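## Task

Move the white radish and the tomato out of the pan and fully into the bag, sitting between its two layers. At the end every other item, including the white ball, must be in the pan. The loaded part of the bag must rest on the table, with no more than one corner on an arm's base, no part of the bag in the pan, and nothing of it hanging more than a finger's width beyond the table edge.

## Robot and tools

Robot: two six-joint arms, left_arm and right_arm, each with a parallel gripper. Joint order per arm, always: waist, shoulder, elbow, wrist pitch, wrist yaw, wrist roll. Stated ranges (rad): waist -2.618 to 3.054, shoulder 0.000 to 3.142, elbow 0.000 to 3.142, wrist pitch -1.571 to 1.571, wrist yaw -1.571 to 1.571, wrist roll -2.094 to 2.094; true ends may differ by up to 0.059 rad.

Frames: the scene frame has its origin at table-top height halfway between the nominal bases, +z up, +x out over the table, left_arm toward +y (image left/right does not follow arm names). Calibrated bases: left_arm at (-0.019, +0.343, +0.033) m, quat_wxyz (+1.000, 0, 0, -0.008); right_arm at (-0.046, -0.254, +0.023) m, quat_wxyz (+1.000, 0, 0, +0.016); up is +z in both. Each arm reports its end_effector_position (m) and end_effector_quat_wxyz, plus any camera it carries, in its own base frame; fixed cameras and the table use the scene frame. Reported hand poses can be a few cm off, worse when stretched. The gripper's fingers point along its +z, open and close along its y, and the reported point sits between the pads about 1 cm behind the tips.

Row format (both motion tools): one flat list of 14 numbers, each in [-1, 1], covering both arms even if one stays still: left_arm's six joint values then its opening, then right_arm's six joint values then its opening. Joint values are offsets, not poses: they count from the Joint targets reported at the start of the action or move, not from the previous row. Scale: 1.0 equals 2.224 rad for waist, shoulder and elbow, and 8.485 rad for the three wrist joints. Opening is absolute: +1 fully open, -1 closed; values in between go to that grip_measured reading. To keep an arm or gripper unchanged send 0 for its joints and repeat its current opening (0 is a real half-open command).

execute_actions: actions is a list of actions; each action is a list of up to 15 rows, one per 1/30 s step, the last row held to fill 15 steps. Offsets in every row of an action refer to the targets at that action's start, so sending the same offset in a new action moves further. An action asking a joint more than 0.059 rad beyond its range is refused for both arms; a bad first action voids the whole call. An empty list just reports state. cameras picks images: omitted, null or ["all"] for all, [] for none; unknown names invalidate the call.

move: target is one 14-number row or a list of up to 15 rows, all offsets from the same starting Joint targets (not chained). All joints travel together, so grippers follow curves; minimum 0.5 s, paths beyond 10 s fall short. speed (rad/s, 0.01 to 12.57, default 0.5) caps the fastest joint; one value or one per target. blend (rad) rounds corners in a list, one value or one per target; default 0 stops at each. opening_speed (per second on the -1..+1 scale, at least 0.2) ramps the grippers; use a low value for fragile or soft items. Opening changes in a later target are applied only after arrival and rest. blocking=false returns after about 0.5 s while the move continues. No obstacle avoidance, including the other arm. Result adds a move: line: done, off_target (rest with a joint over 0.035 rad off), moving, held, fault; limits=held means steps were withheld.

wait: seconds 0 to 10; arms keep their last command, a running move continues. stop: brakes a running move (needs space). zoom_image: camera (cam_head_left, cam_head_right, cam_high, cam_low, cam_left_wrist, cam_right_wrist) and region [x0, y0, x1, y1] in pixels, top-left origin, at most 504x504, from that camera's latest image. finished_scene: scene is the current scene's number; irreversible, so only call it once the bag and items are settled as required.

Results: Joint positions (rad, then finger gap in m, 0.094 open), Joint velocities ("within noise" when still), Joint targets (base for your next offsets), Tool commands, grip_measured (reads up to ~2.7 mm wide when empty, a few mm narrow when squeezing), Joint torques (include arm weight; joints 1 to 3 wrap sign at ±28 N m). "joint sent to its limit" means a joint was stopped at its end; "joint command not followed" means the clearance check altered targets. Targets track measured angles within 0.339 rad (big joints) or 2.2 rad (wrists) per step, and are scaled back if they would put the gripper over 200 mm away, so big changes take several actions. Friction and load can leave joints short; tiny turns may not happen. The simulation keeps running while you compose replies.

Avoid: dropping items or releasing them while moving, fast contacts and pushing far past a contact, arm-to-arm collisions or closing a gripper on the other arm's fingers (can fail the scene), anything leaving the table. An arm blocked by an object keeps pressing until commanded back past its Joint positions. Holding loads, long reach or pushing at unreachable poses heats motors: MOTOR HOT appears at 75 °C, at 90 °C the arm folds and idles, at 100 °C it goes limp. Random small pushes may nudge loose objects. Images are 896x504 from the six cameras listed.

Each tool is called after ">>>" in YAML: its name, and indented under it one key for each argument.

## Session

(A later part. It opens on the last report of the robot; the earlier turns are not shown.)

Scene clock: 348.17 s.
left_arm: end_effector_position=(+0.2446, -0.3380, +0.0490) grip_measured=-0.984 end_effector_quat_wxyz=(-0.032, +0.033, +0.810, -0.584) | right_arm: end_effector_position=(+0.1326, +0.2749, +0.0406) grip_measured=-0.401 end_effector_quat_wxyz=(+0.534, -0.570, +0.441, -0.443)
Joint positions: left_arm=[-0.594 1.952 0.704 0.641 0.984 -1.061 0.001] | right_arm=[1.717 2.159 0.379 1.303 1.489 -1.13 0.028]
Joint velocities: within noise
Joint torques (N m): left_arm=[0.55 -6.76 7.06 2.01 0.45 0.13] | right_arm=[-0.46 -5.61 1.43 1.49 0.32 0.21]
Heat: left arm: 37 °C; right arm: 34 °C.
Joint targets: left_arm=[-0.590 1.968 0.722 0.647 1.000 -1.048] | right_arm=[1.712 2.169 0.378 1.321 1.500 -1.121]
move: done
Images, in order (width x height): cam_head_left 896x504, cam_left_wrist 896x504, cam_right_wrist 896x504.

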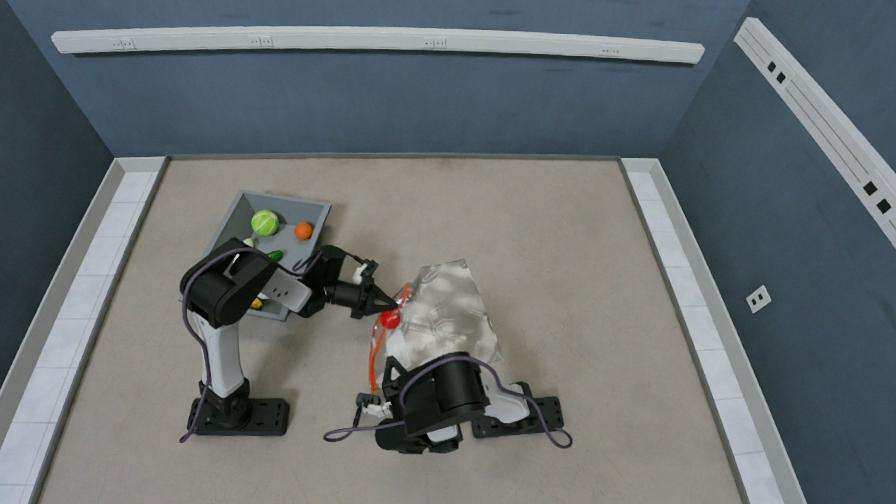

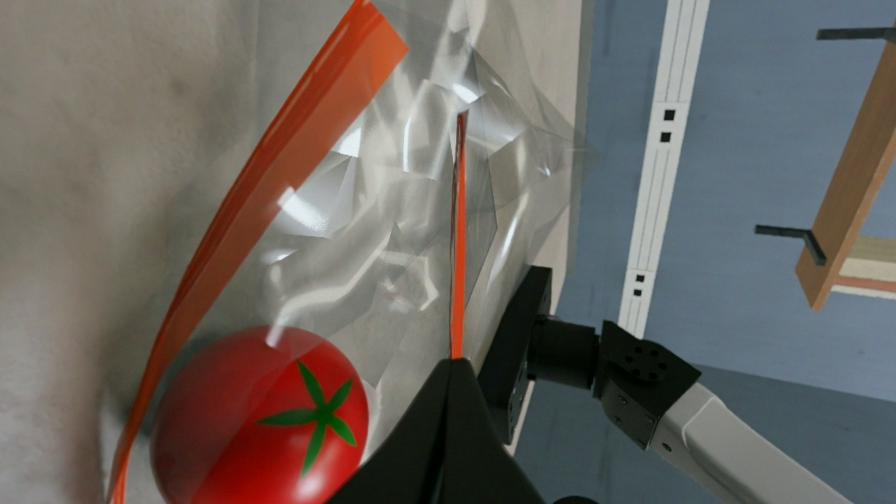

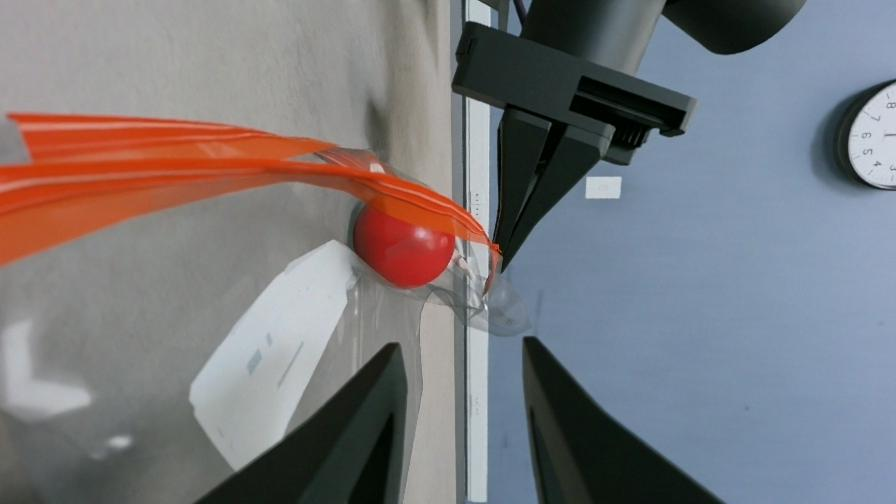

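>>> move:
  target:
    - [0,0,0,0,0,0,-1,0.0845,-0.4357,0.0549,-0.0968,-0.0707,-0.0211,-0.4]
    - [0.0315,0.1313,0.1102,0.0054,0.0589,0.009,-1,-0.3201,-0.5256,0.0998,-0.1203,-0.1768,-0.0447,-0.4]
    - [0.0315,0.1313,0.1102,0.0054,0.0589,0.009,-1,-0.3536,-0.2056,0.4345,-0.2656,-0.1768,-0.0376,0.0]
  speed: [0.9,0.6,0.8]

>>> zoom_image:
  camera: "cam_head_left"
  region: [310, 240, 520, 420]

Scene clock: 356.10 s.
left_arm: end_effector_position=(+0.2448, -0.3401, +0.0512) grip_measured=-0.984 end_effector_quat_wxyz=(-0.161, +0.158, +0.707, -0.671) | right_arm: end_effector_position=(+0.2200, +0.2928, +0.1013) grip_measured=-0.001 end_effector_quat_wxyz=(-0.123, +0.920, -0.370, +0.038)
Joint positions: left_arm=[-0.526 2.241 0.95 0.687 1.485 -0.984 0.001] | right_arm=[0.931 1.7 1.316 -0.929 0.01 -1.448 0.047]
Joint velocities: within noise
Joint torques (N m): left_arm=[0.7 -8.31 6.43 1.71 0.51 0.13] | right_arm=[-0.53 -6.43 9.11 0.64 -0.17 0.14]
Heat: left arm: 36 °C; right arm: 34 °C.
Joint targets: left_arm=[-0.520 2.261 0.967 0.693 1.500 -0.971] | right_arm=[0.926 1.712 1.344 -0.932 0.000 -1.440]
move: done

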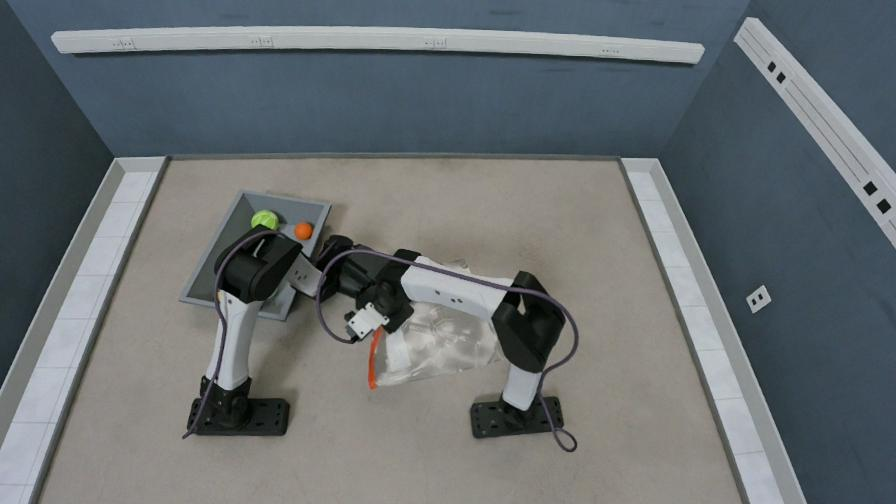

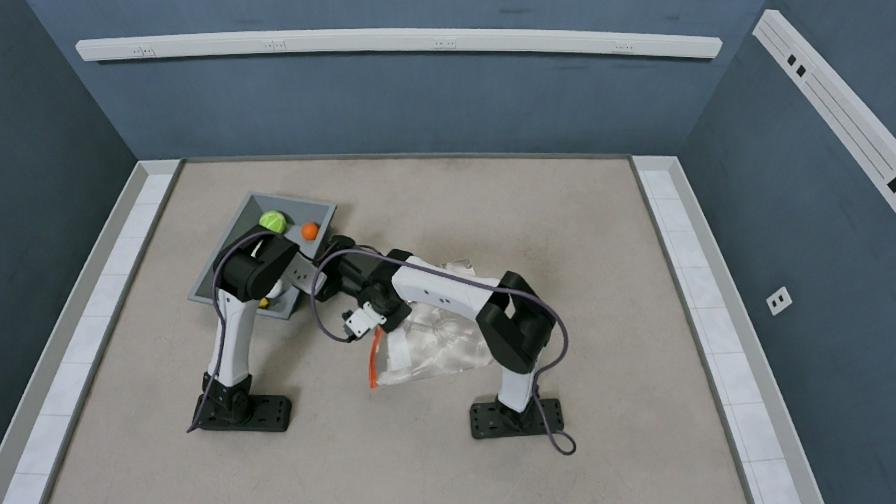

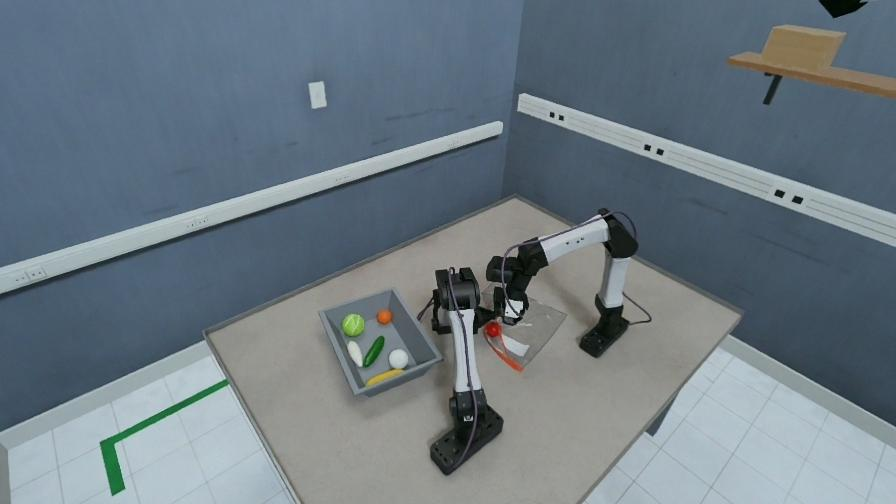

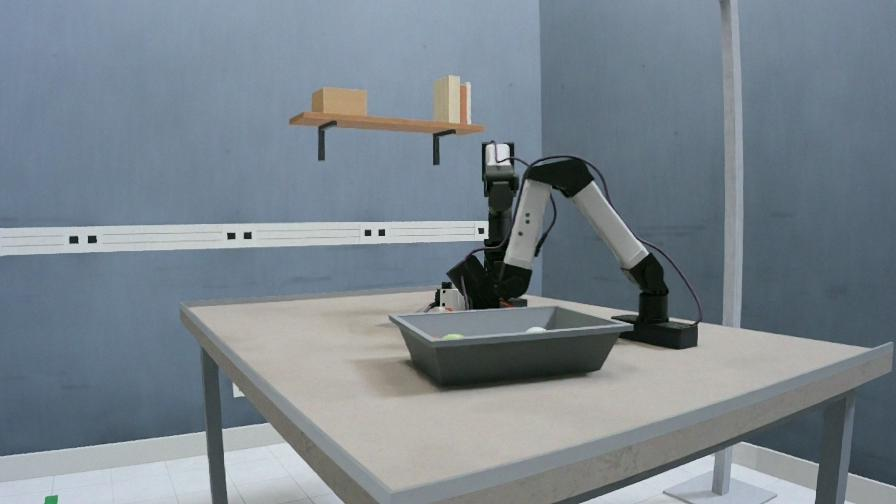

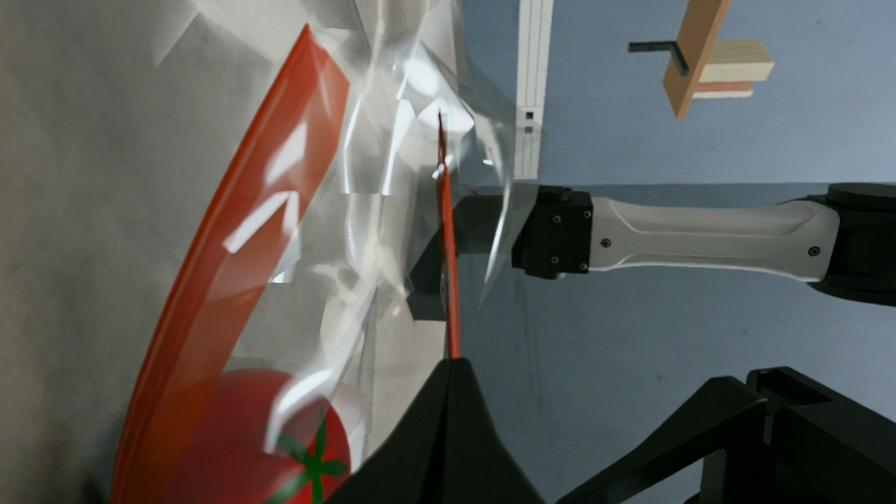

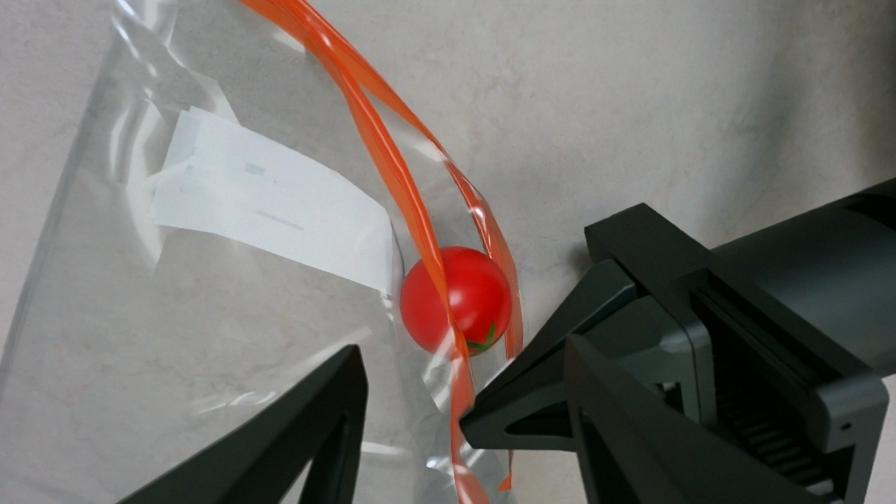

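Scaled by 2.400 from the camera's 896x504 image, which has a finer 1280x720 frame.

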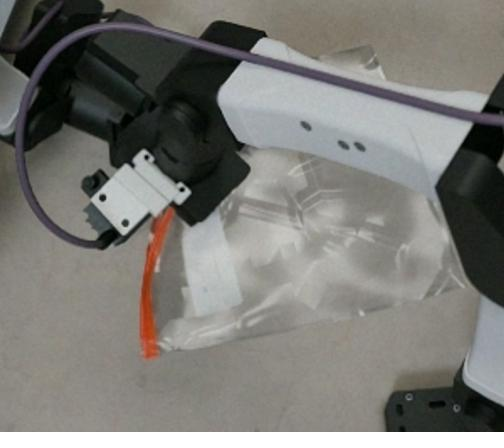

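>>> move:
  target: [0,0,0,0,0,0,-1,0.0043,0.021,-0.1147,0.0355,0,0,0.2]
  speed: 0.3
  cameras: ["cam_left_wrist","cam_right_wrist","cam_low"]

>>> zoom_image:
  camera: "cam_low"
  region: [380, 220, 600, 340]

Scene clock: 358.43 s.
left_arm: end_effector_position=(+0.2447, -0.3401, +0.0512) grip_measured=-0.984 end_effector_quat_wxyz=(-0.161, +0.158, +0.707, -0.671) | right_arm: end_effector_position=(+0.2178, +0.2900, +0.0345) grip_measured=+0.199 end_effector_quat_wxyz=(-0.129, +0.919, -0.370, +0.039)
Joint positions: left_arm=[-0.526 2.241 0.95 0.687 1.485 -0.984 0.001] | right_arm=[0.931 1.747 1.091 -0.645 0.01 -1.447 0.056]
Joint velocities: within noise
Joint torques (N m): left_arm=[0.7 -8.34 6.37 1.72 0.49 0.13] | right_arm=[0.4 -6.49 5.79 0.89 -0.18 0.14]
Heat: left arm: 36 °C; right arm: 34 °C.
Joint targets: left_arm=[-0.520 2.261 0.967 0.693 1.500 -0.972] | right_arm=[0.935 1.758 1.089 -0.631 0.000 -1.440]
move: done
Images, in order (width x height): cam_low 896x504, cam_left_wrist 896x504, cam_right_wrist 896x504.

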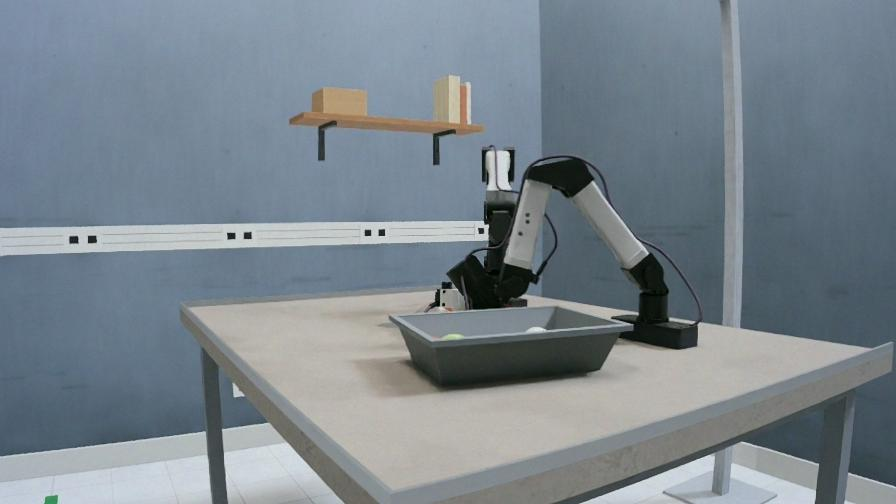

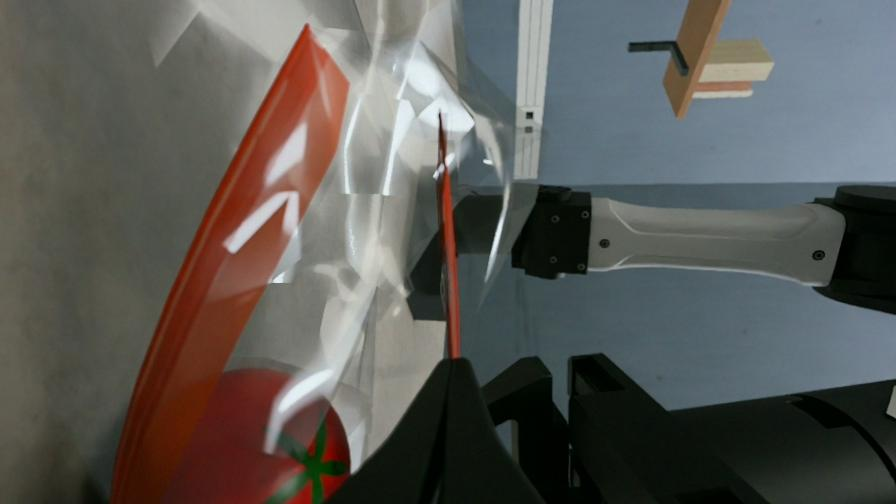

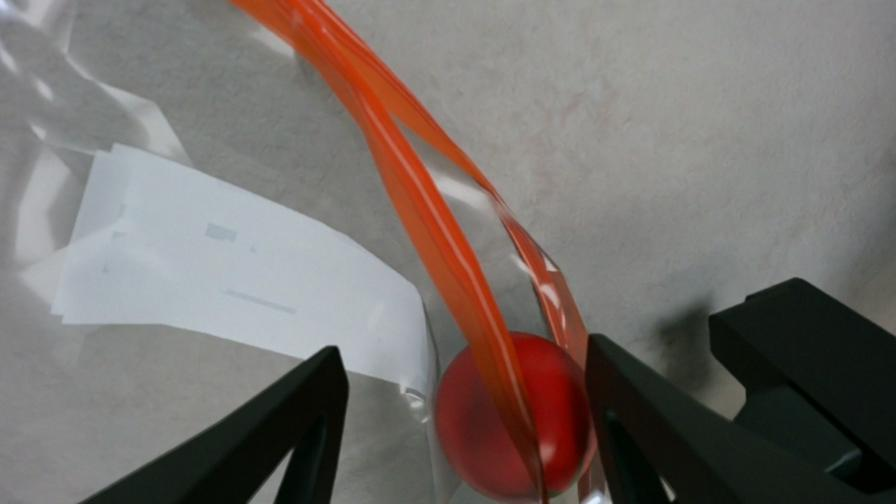

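Scaled by 2.291 from the camera's 896x504 image, which has a finer 1280x720 frame.

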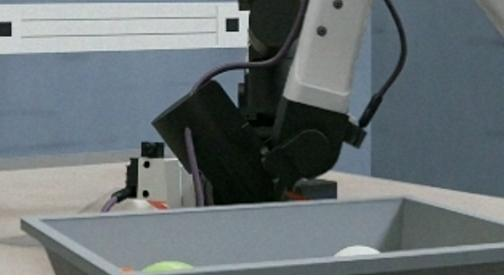

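>>> move:
  target:
    - [0,0,0,0,0,0,-1,0,0.0125,-0.0134,0.0062,0,0,0.2]
    - [0,0,0,0,0,0,-1,0,0.0125,-0.0134,0.0062,0,0,-1]
  speed: 0.3
  opening_speed: 1.0
  cameras: ["cam_left_wrist","cam_right_wrist"]

Scene clock: 361.33 s.
left_arm: end_effector_position=(+0.2447, -0.3400, +0.0513) grip_measured=-0.984 end_effector_quat_wxyz=(-0.161, +0.158, +0.706, -0.671) | right_arm: end_effector_position=(+0.2206, +0.2936, +0.0217) grip_measured=-0.988 end_effector_quat_wxyz=(-0.136, +0.918, -0.369, +0.041)
Joint positions: left_arm=[-0.526 2.241 0.95 0.687 1.486 -0.983 0.001] | right_arm=[0.931 1.774 1.063 -0.574 0.01 -1.447 0.001]
Joint velocities: within noise
Joint torques (N m): left_arm=[0.69 -8.31 6.37 1.72 0.5 0.12] | right_arm=[0.42 -6.5 5.63 0.69 -0.17 0.14]
Heat: left arm: 36 °C; right arm: 34 °C.
Joint targets: left_arm=[-0.520 2.261 0.967 0.693 1.500 -0.972] | right_arm=[0.935 1.786 1.060 -0.578 0.000 -1.440]
move: done
Images, in order (width x height): cam_left_wrist 896x504, cam_right_wrist 896x504.

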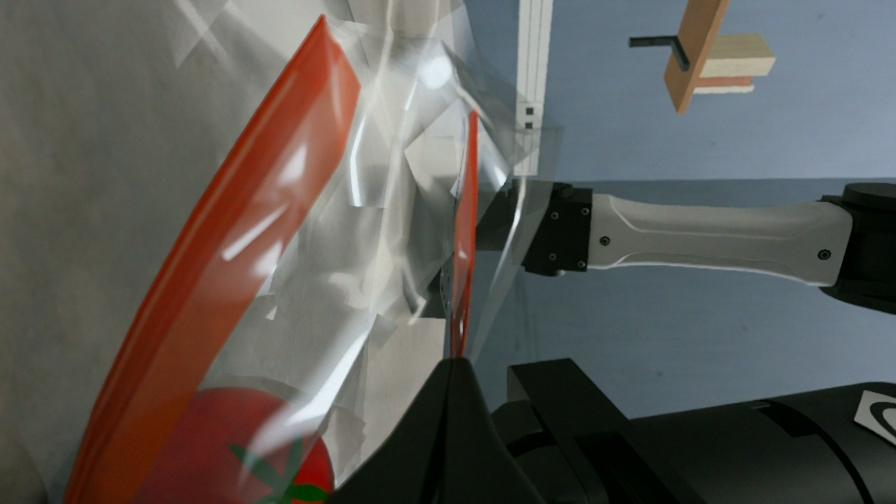

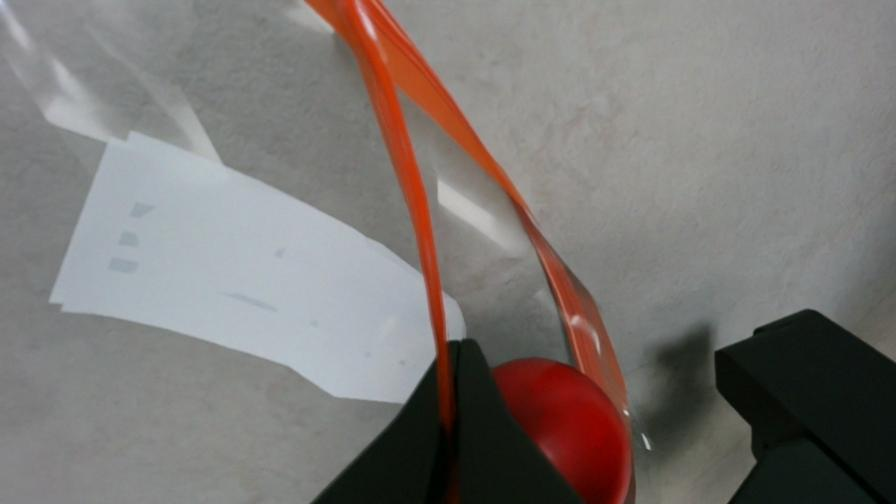

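>>> move:
  target:
    - [0,0,0,0,0,0,-0.5,0,0,0,0,0,0,-1]
    - [0.1012,-0.0434,-0.0701,0.0071,0,0,-0.5,0,0,0,0,0,0,-1]
  speed: 0.4
  cameras: ["cam_left_wrist","cam_right_wrist"]

Scene clock: 363.53 s.
left_arm: end_effector_position=(+0.2865, -0.2671, +0.0475) grip_measured=-0.502 end_effector_quat_wxyz=(-0.093, +0.070, +0.721, -0.684) | right_arm: end_effector_position=(+0.2203, +0.2933, +0.0216) grip_measured=-0.989 end_effector_quat_wxyz=(-0.135, +0.919, -0.369, +0.041)
Joint positions: left_arm=[-0.298 2.194 0.821 0.746 1.488 -0.983 0.023] | right_arm=[0.931 1.774 1.063 -0.576 0.01 -1.447 0.001]
Joint velocities: within noise
Joint torques (N m): left_arm=[0.49 -11.4 3.32 1.75 0.48 0.12] | right_arm=[0.39 -6.52 5.59 0.72 -0.17 0.14]
Heat: left arm: 35 °C; right arm: 34 °C.
Joint targets: left_arm=[-0.295 2.164 0.812 0.753 1.500 -0.971] | right_arm=[0.935 1.786 1.060 -0.579 0.000 -1.440]
move: done
Images, in order (width x height): cam_left_wrist 896x504, cam_right_wrist 896x504.

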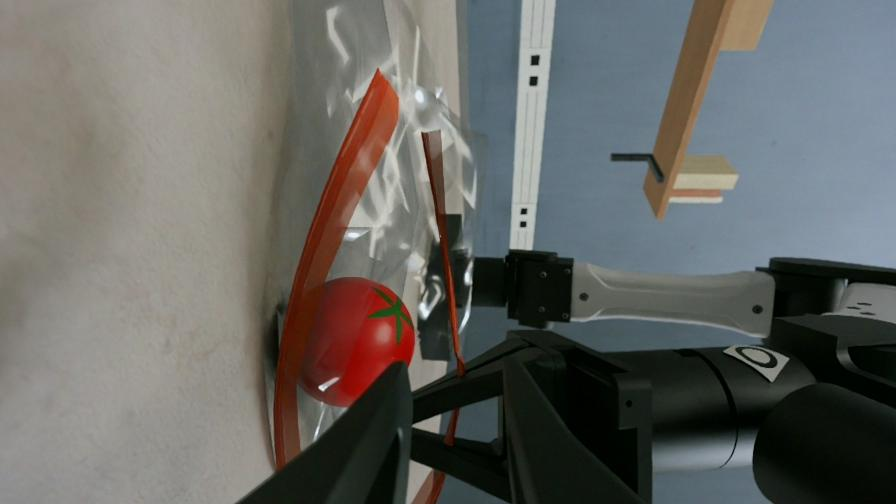

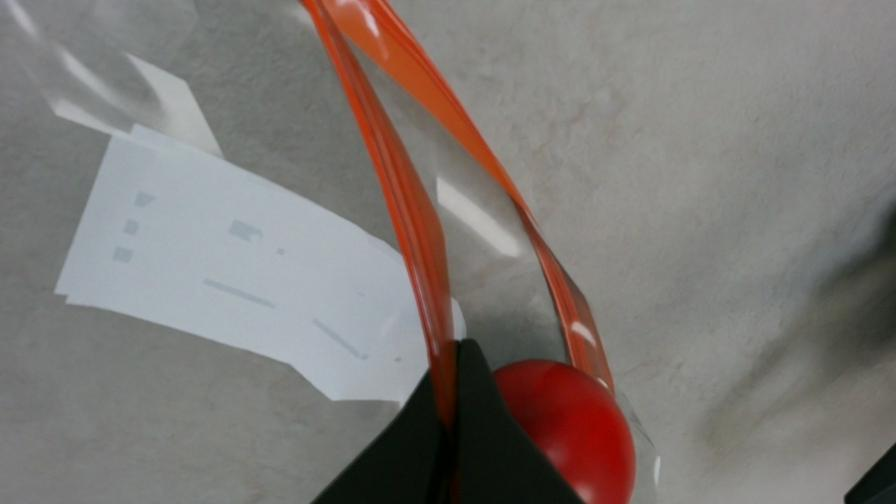

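>>> move:
  target:
    - [0,-0.2,0.02,0,0,0,-0.5,0,-0.037,0.0637,-0.0258,0,0,-1]
    - [0.05,-0.31,0.1884,-0.2014,-0.1768,0.1144,0.3,0,-0.037,0.0637,-0.0258,0,0,-1]
  speed: 0.6

>>> zoom_image:
  camera: "cam_head_left"
  region: [170, 170, 480, 420]

Scene clock: 369.07 s.
left_arm: end_effector_position=(+0.3280, -0.0658, +0.1340) grip_measured=+0.298 end_effector_quat_wxyz=(+0.170, +0.088, +0.981, -0.025) | right_arm: end_effector_position=(+0.2137, +0.2844, +0.0532) grip_measured=-0.989 end_effector_quat_wxyz=(-0.102, +0.923, -0.371, +0.032)
Joint positions: left_arm=[-0.19 1.494 1.209 -0.942 0.016 -0.013 0.061] | right_arm=[0.931 1.74 1.177 -0.794 0.01 -1.447 0.001]
Joint velocities: within noise
Joint torques (N m): left_arm=[0.72 -7.46 9.81 1.04 -0.12 0.08] | right_arm=[0.4 -10.71 8.38 0.59 -0.17 0.14]
Heat: left arm: 35 °C; right arm: 35 °C.
Joint targets: left_arm=[-0.183 1.475 1.231 -0.956 0.000 -0.001] | right_arm=[0.935 1.704 1.201 -0.797 0.000 -1.440]
move: off_target (right_arm); right_arm: the shoulder is farthest, 0.037 rad from its target

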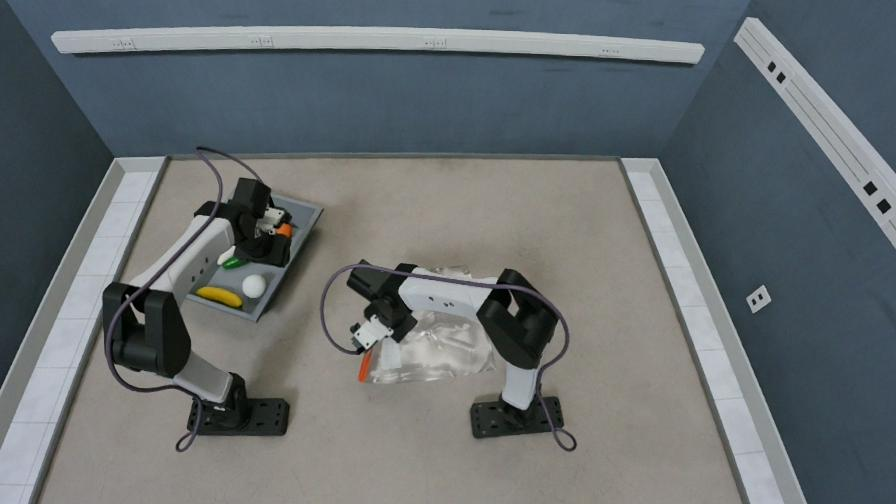

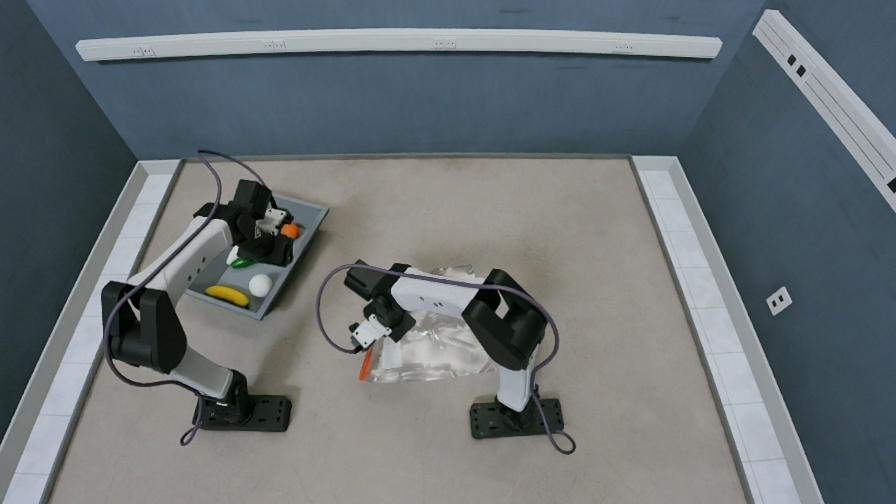

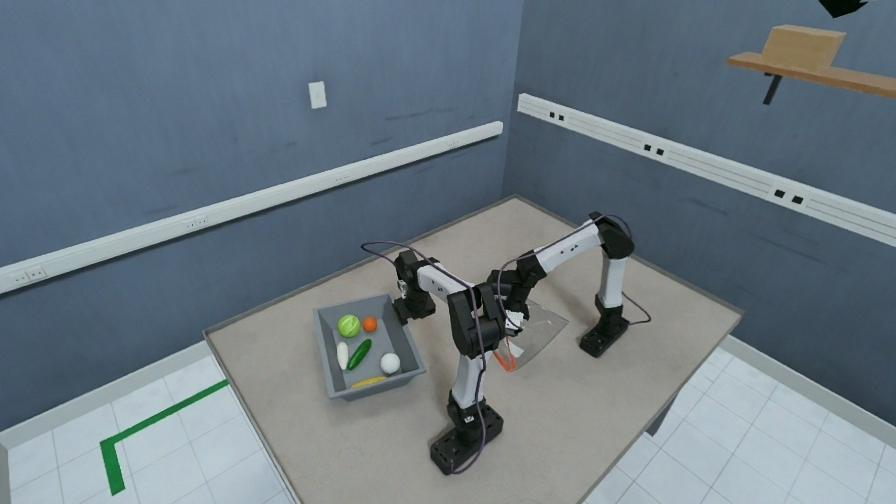

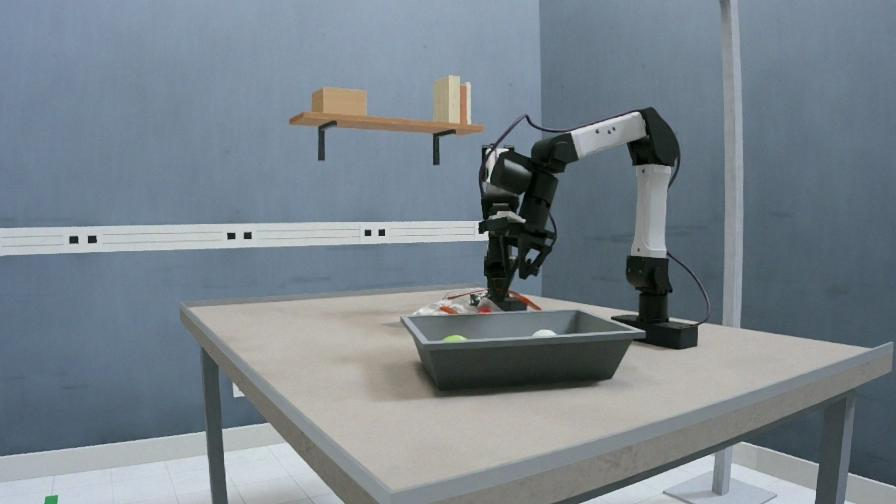

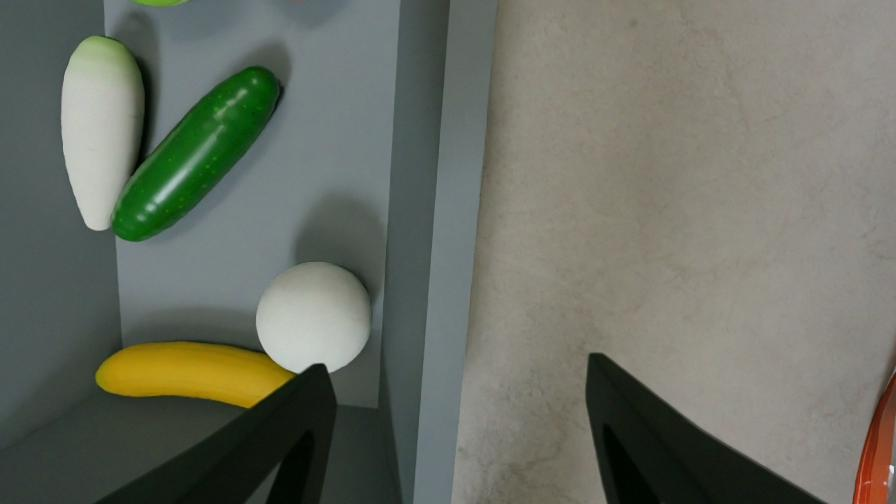

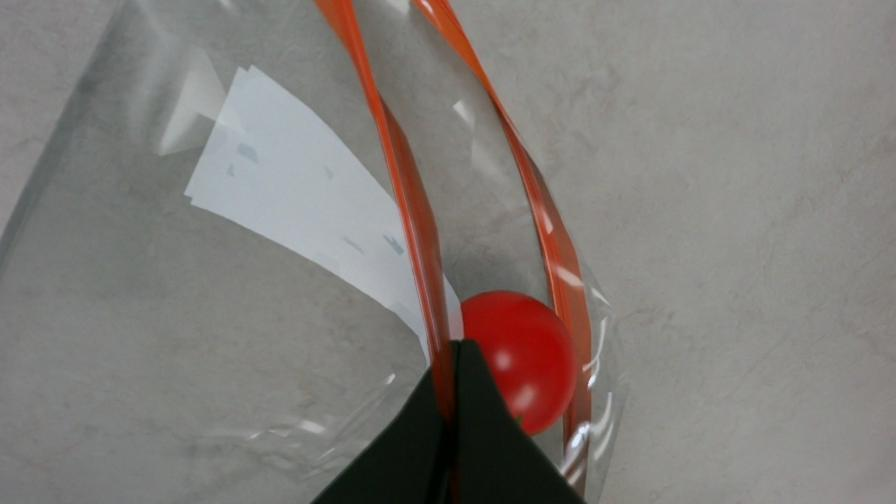

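Scaled by 1.626 from the camera's 896x504 image, which has a finer 1280x720 frame.

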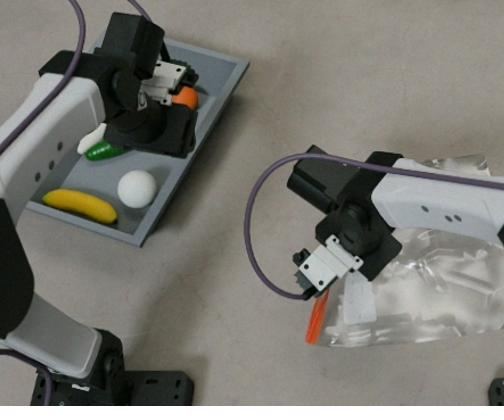

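>>> move:
  target: [0.2082,0.2287,0.1523,0.0188,0,0.079,0.3,0,0,0,0,0,0,-1]
  speed: 0.6
  cameras: ["cam_left_wrist","cam_right_wrist"]

Scene clock: 372.87 s.
left_arm: end_effector_position=(+0.4362, +0.1249, +0.0803) grip_measured=+0.298 end_effector_quat_wxyz=(+0.156, +0.184, +0.968, +0.073) | right_arm: end_effector_position=(+0.2137, +0.2844, +0.0532) grip_measured=-0.989 end_effector_quat_wxyz=(-0.102, +0.923, -0.371, +0.032)
Joint positions: left_arm=[0.283 1.968 1.547 -0.804 0.011 0.657 0.061] | right_arm=[0.931 1.74 1.177 -0.794 0.01 -1.447 0.001]
Joint velocities: within noise
Joint torques (N m): left_arm=[-0.03 -8.98 9.73 1.25 -0.06 0.07] | right_arm=[0.42 -10.7 8.4 0.59 -0.17 0.14]
Heat: left arm: 35 °C; right arm: 35 °C.
Joint targets: left_arm=[0.280 1.983 1.569 -0.796 0.000 0.670] | right_arm=[0.935 1.704 1.201 -0.797 0.000 -1.440]
move: off_target (right_arm); right_arm: the shoulder is farthest, 0.036 rad from its target
Images, in order (width x height): cam_left_wrist 896x504, cam_right_wrist 896x504.

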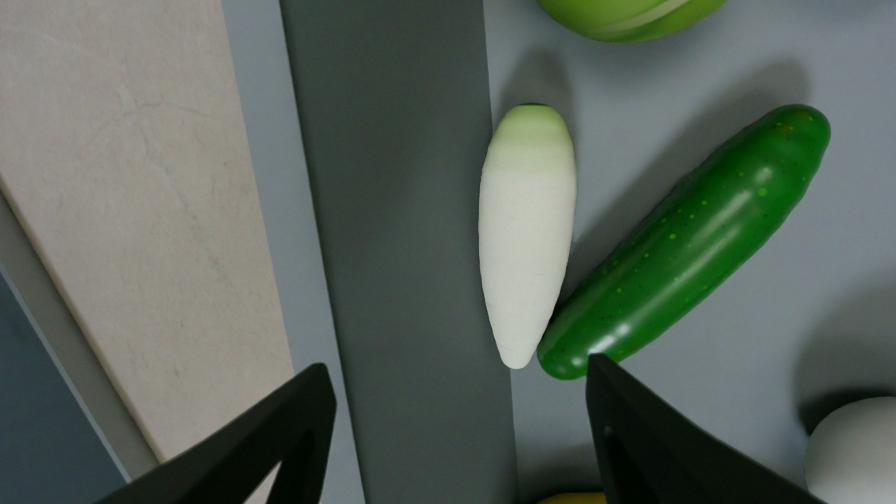

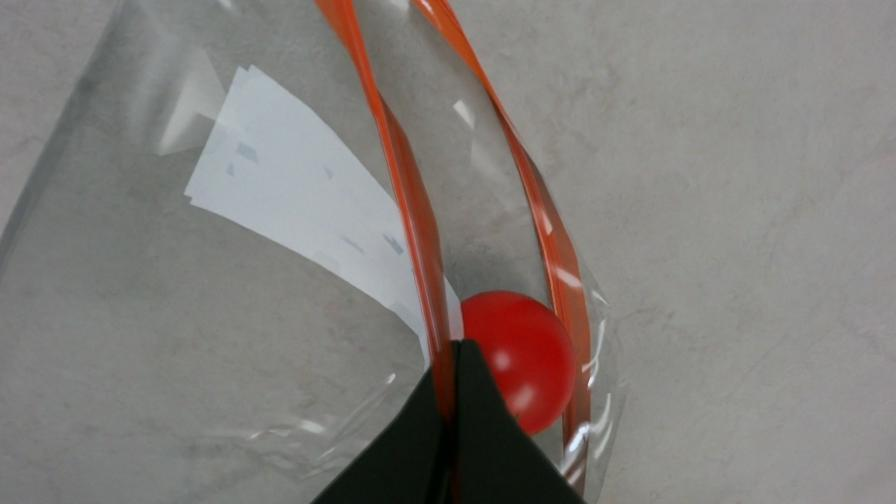

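>>> move:
  target:
    - [-0.0328,-0.0217,-0.0792,0.0162,0,-0.0098,0.25,0,0,0,0,0,0,-1]
    - [-0.0328,0,-0.105,0.0275,0,-0.0098,0.25,0,0,0,0,0,0,-1]
  speed: 0.4
  cameras: ["cam_left_wrist"]

Scene clock: 374.93 s.
left_arm: end_effector_position=(+0.4377, +0.0906, +0.0345) grip_measured=+0.252 end_effector_quat_wxyz=(+0.175, +0.192, +0.963, +0.069) | right_arm: end_effector_position=(+0.2137, +0.2844, +0.0532) grip_measured=-0.989 end_effector_quat_wxyz=(-0.102, +0.923, -0.371, +0.032)
Joint positions: left_arm=[0.208 1.968 1.346 -0.571 0.011 0.599 0.059] | right_arm=[0.931 1.74 1.177 -0.794 0.01 -1.447 0.001]
Joint velocities: within noise
Joint torques (N m): left_arm=[0.17 -8.69 6.2 1.33 -0.05 -0.17] | right_arm=[0.42 -10.7 8.39 0.58 -0.18 0.13]
Heat: left arm: 35 °C; right arm: 36 °C.
Joint targets: left_arm=[0.207 1.983 1.336 -0.563 0.000 0.586] | right_arm=[0.935 1.704 1.201 -0.797 0.000 -1.440]
move: off_target (right_arm); right_arm: the shoulder is farthest, 0.036 rad from its target
Images, in order (width x height): cam_left_wrist 896x504.

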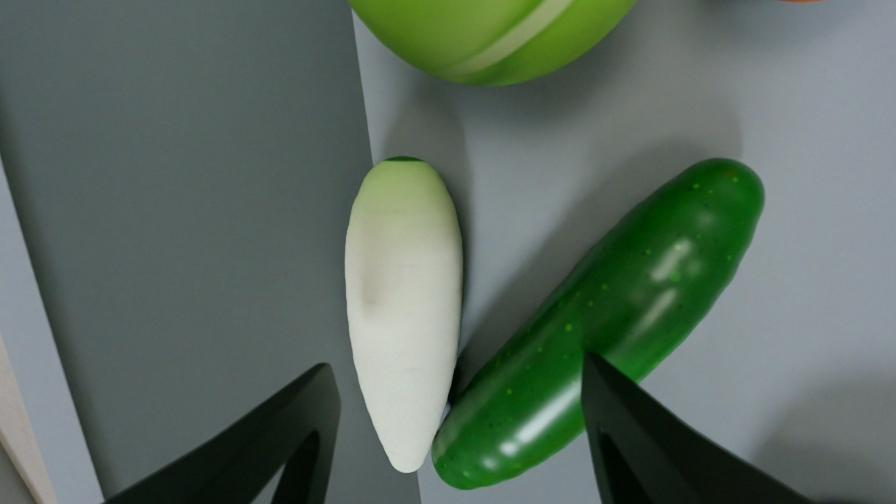

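>>> move:
  target:
    - [0.0143,0.0206,0.0393,-0.0037,0,0.0051,0.25,0,0,0,0,0,0,-1]
    - [0.0143,0.038,0.0225,0.0045,0,0.0051,0.25,0,0,0,0,0,0,-1]
  speed: 0.3
  cameras: ["cam_left_wrist"]

Scene clock: 376.67 s.
left_arm: end_effector_position=(+0.4524, +0.1067, +0.0190) grip_measured=+0.252 end_effector_quat_wxyz=(+0.176, +0.187, +0.963, +0.074) | right_arm: end_effector_position=(+0.2137, +0.2844, +0.0532) grip_measured=-0.989 end_effector_quat_wxyz=(-0.102, +0.923, -0.371, +0.032)
Joint positions: left_arm=[0.236 2.049 1.396 -0.534 0.011 0.617 0.059] | right_arm=[0.931 1.74 1.177 -0.794 0.01 -1.447 0.001]
Joint velocities: within noise
Joint torques (N m): left_arm=[0.44 -8.99 6.16 1.35 -0.05 0.05] | right_arm=[0.4 -10.71 8.4 0.59 -0.18 0.14]
Heat: left arm: 35 °C; right arm: 36 °C.
Joint targets: left_arm=[0.239 2.068 1.386 -0.525 0.000 0.630] | right_arm=[0.935 1.704 1.201 -0.797 0.000 -1.440]
move: off_target (right_arm); right_arm: the shoulder is farthest, 0.036 rad from its target
Images, in order (width x height): cam_left_wrist 896x504.

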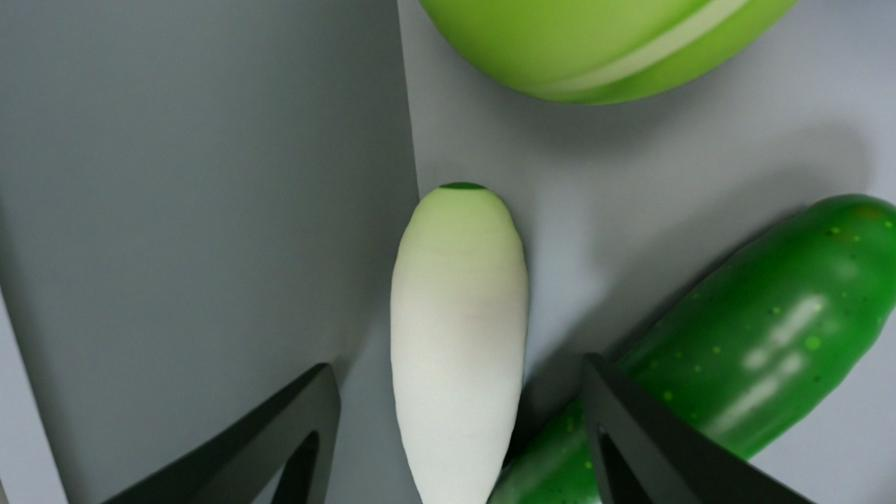

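>>> move:
  target:
    - [0,0,0,0,0,0,0.12,0,0,0,0,0,0,-1]
    - [0,0.013,-0.0075,0.0035,0,0,0.12,0,0,0,0,0,0,-1]
  speed: 0.25
  opening_speed: 0.4
  cameras: ["cam_left_wrist"]

Scene clock: 386.27 s.
left_arm: end_effector_position=(+0.4522, +0.1067, +0.0084) grip_measured=+0.121 end_effector_quat_wxyz=(+0.173, +0.188, +0.964, +0.073) | right_arm: end_effector_position=(+0.2137, +0.2844, +0.0532) grip_measured=-0.989 end_effector_quat_wxyz=(-0.102, +0.923, -0.371, +0.032)
Joint positions: left_arm=[0.236 2.069 1.384 -0.508 0.011 0.618 0.053] | right_arm=[0.931 1.74 1.177 -0.794 0.01 -1.447 0.001]
Joint velocities: within noise
Joint torques (N m): left_arm=[0.43 -8.36 5.64 1.38 -0.04 0.07] | right_arm=[0.39 -10.69 8.38 0.59 -0.18 0.13]
Heat: left arm: 35 °C; right arm: 37 °C.
Joint targets: left_arm=[0.239 2.097 1.369 -0.495 0.000 0.630] | right_arm=[0.935 1.704 1.201 -0.797 0.000 -1.440]
move: off_target (right_arm); right_arm: the shoulder is farthest, 0.036 rad from its target
Images, in order (width x height): cam_left_wrist 896x504.

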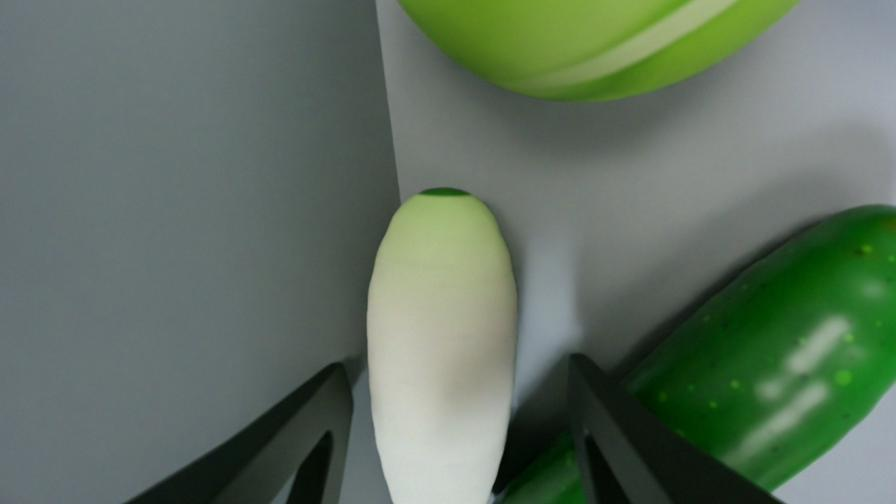

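Close to grip and lift.

>>> move:
  target:
    - [0,0,0,0,0,0,-0.25,0,0,0,0,0,0,-1]
    - [0,-0.06,0.03,-0.0075,0,0,-0.25,0,0,0,0,0,0,-1]
  speed: 0.3
  opening_speed: 0.4
  cameras: ["cam_left_wrist"]

Scene clock: 388.63 s.
left_arm: end_effector_position=(+0.4630, +0.1093, +0.0570) grip_measured=-0.248 end_effector_quat_wxyz=(+0.213, +0.186, +0.955, +0.091) | right_arm: end_effector_position=(+0.2137, +0.2844, +0.0532) grip_measured=-0.989 end_effector_quat_wxyz=(-0.102, +0.923, -0.371, +0.032)
Joint positions: left_arm=[0.236 1.981 1.423 -0.545 0.011 0.618 0.035] | right_arm=[0.931 1.74 1.177 -0.794 0.01 -1.447 0.001]
Joint velocities: within noise
Joint torques (N m): left_arm=[0.44 -11.6 8.84 1.25 -0.06 0.05] | right_arm=[0.39 -10.69 8.39 0.59 -0.17 0.14]
Heat: left arm: 36 °C; right arm: 37 °C.
Joint targets: left_arm=[0.239 1.963 1.436 -0.558 0.000 0.630] | right_arm=[0.935 1.704 1.201 -0.797 0.000 -1.440]
move: off_target (right_arm); right_arm: the shoulder is farthest, 0.036 rad from its target
Images, in order (width x height): cam_left_wrist 896x504.

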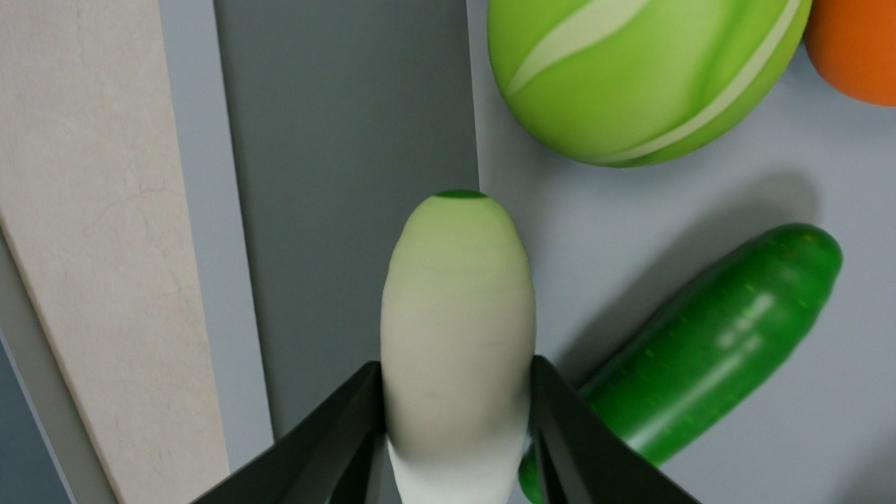

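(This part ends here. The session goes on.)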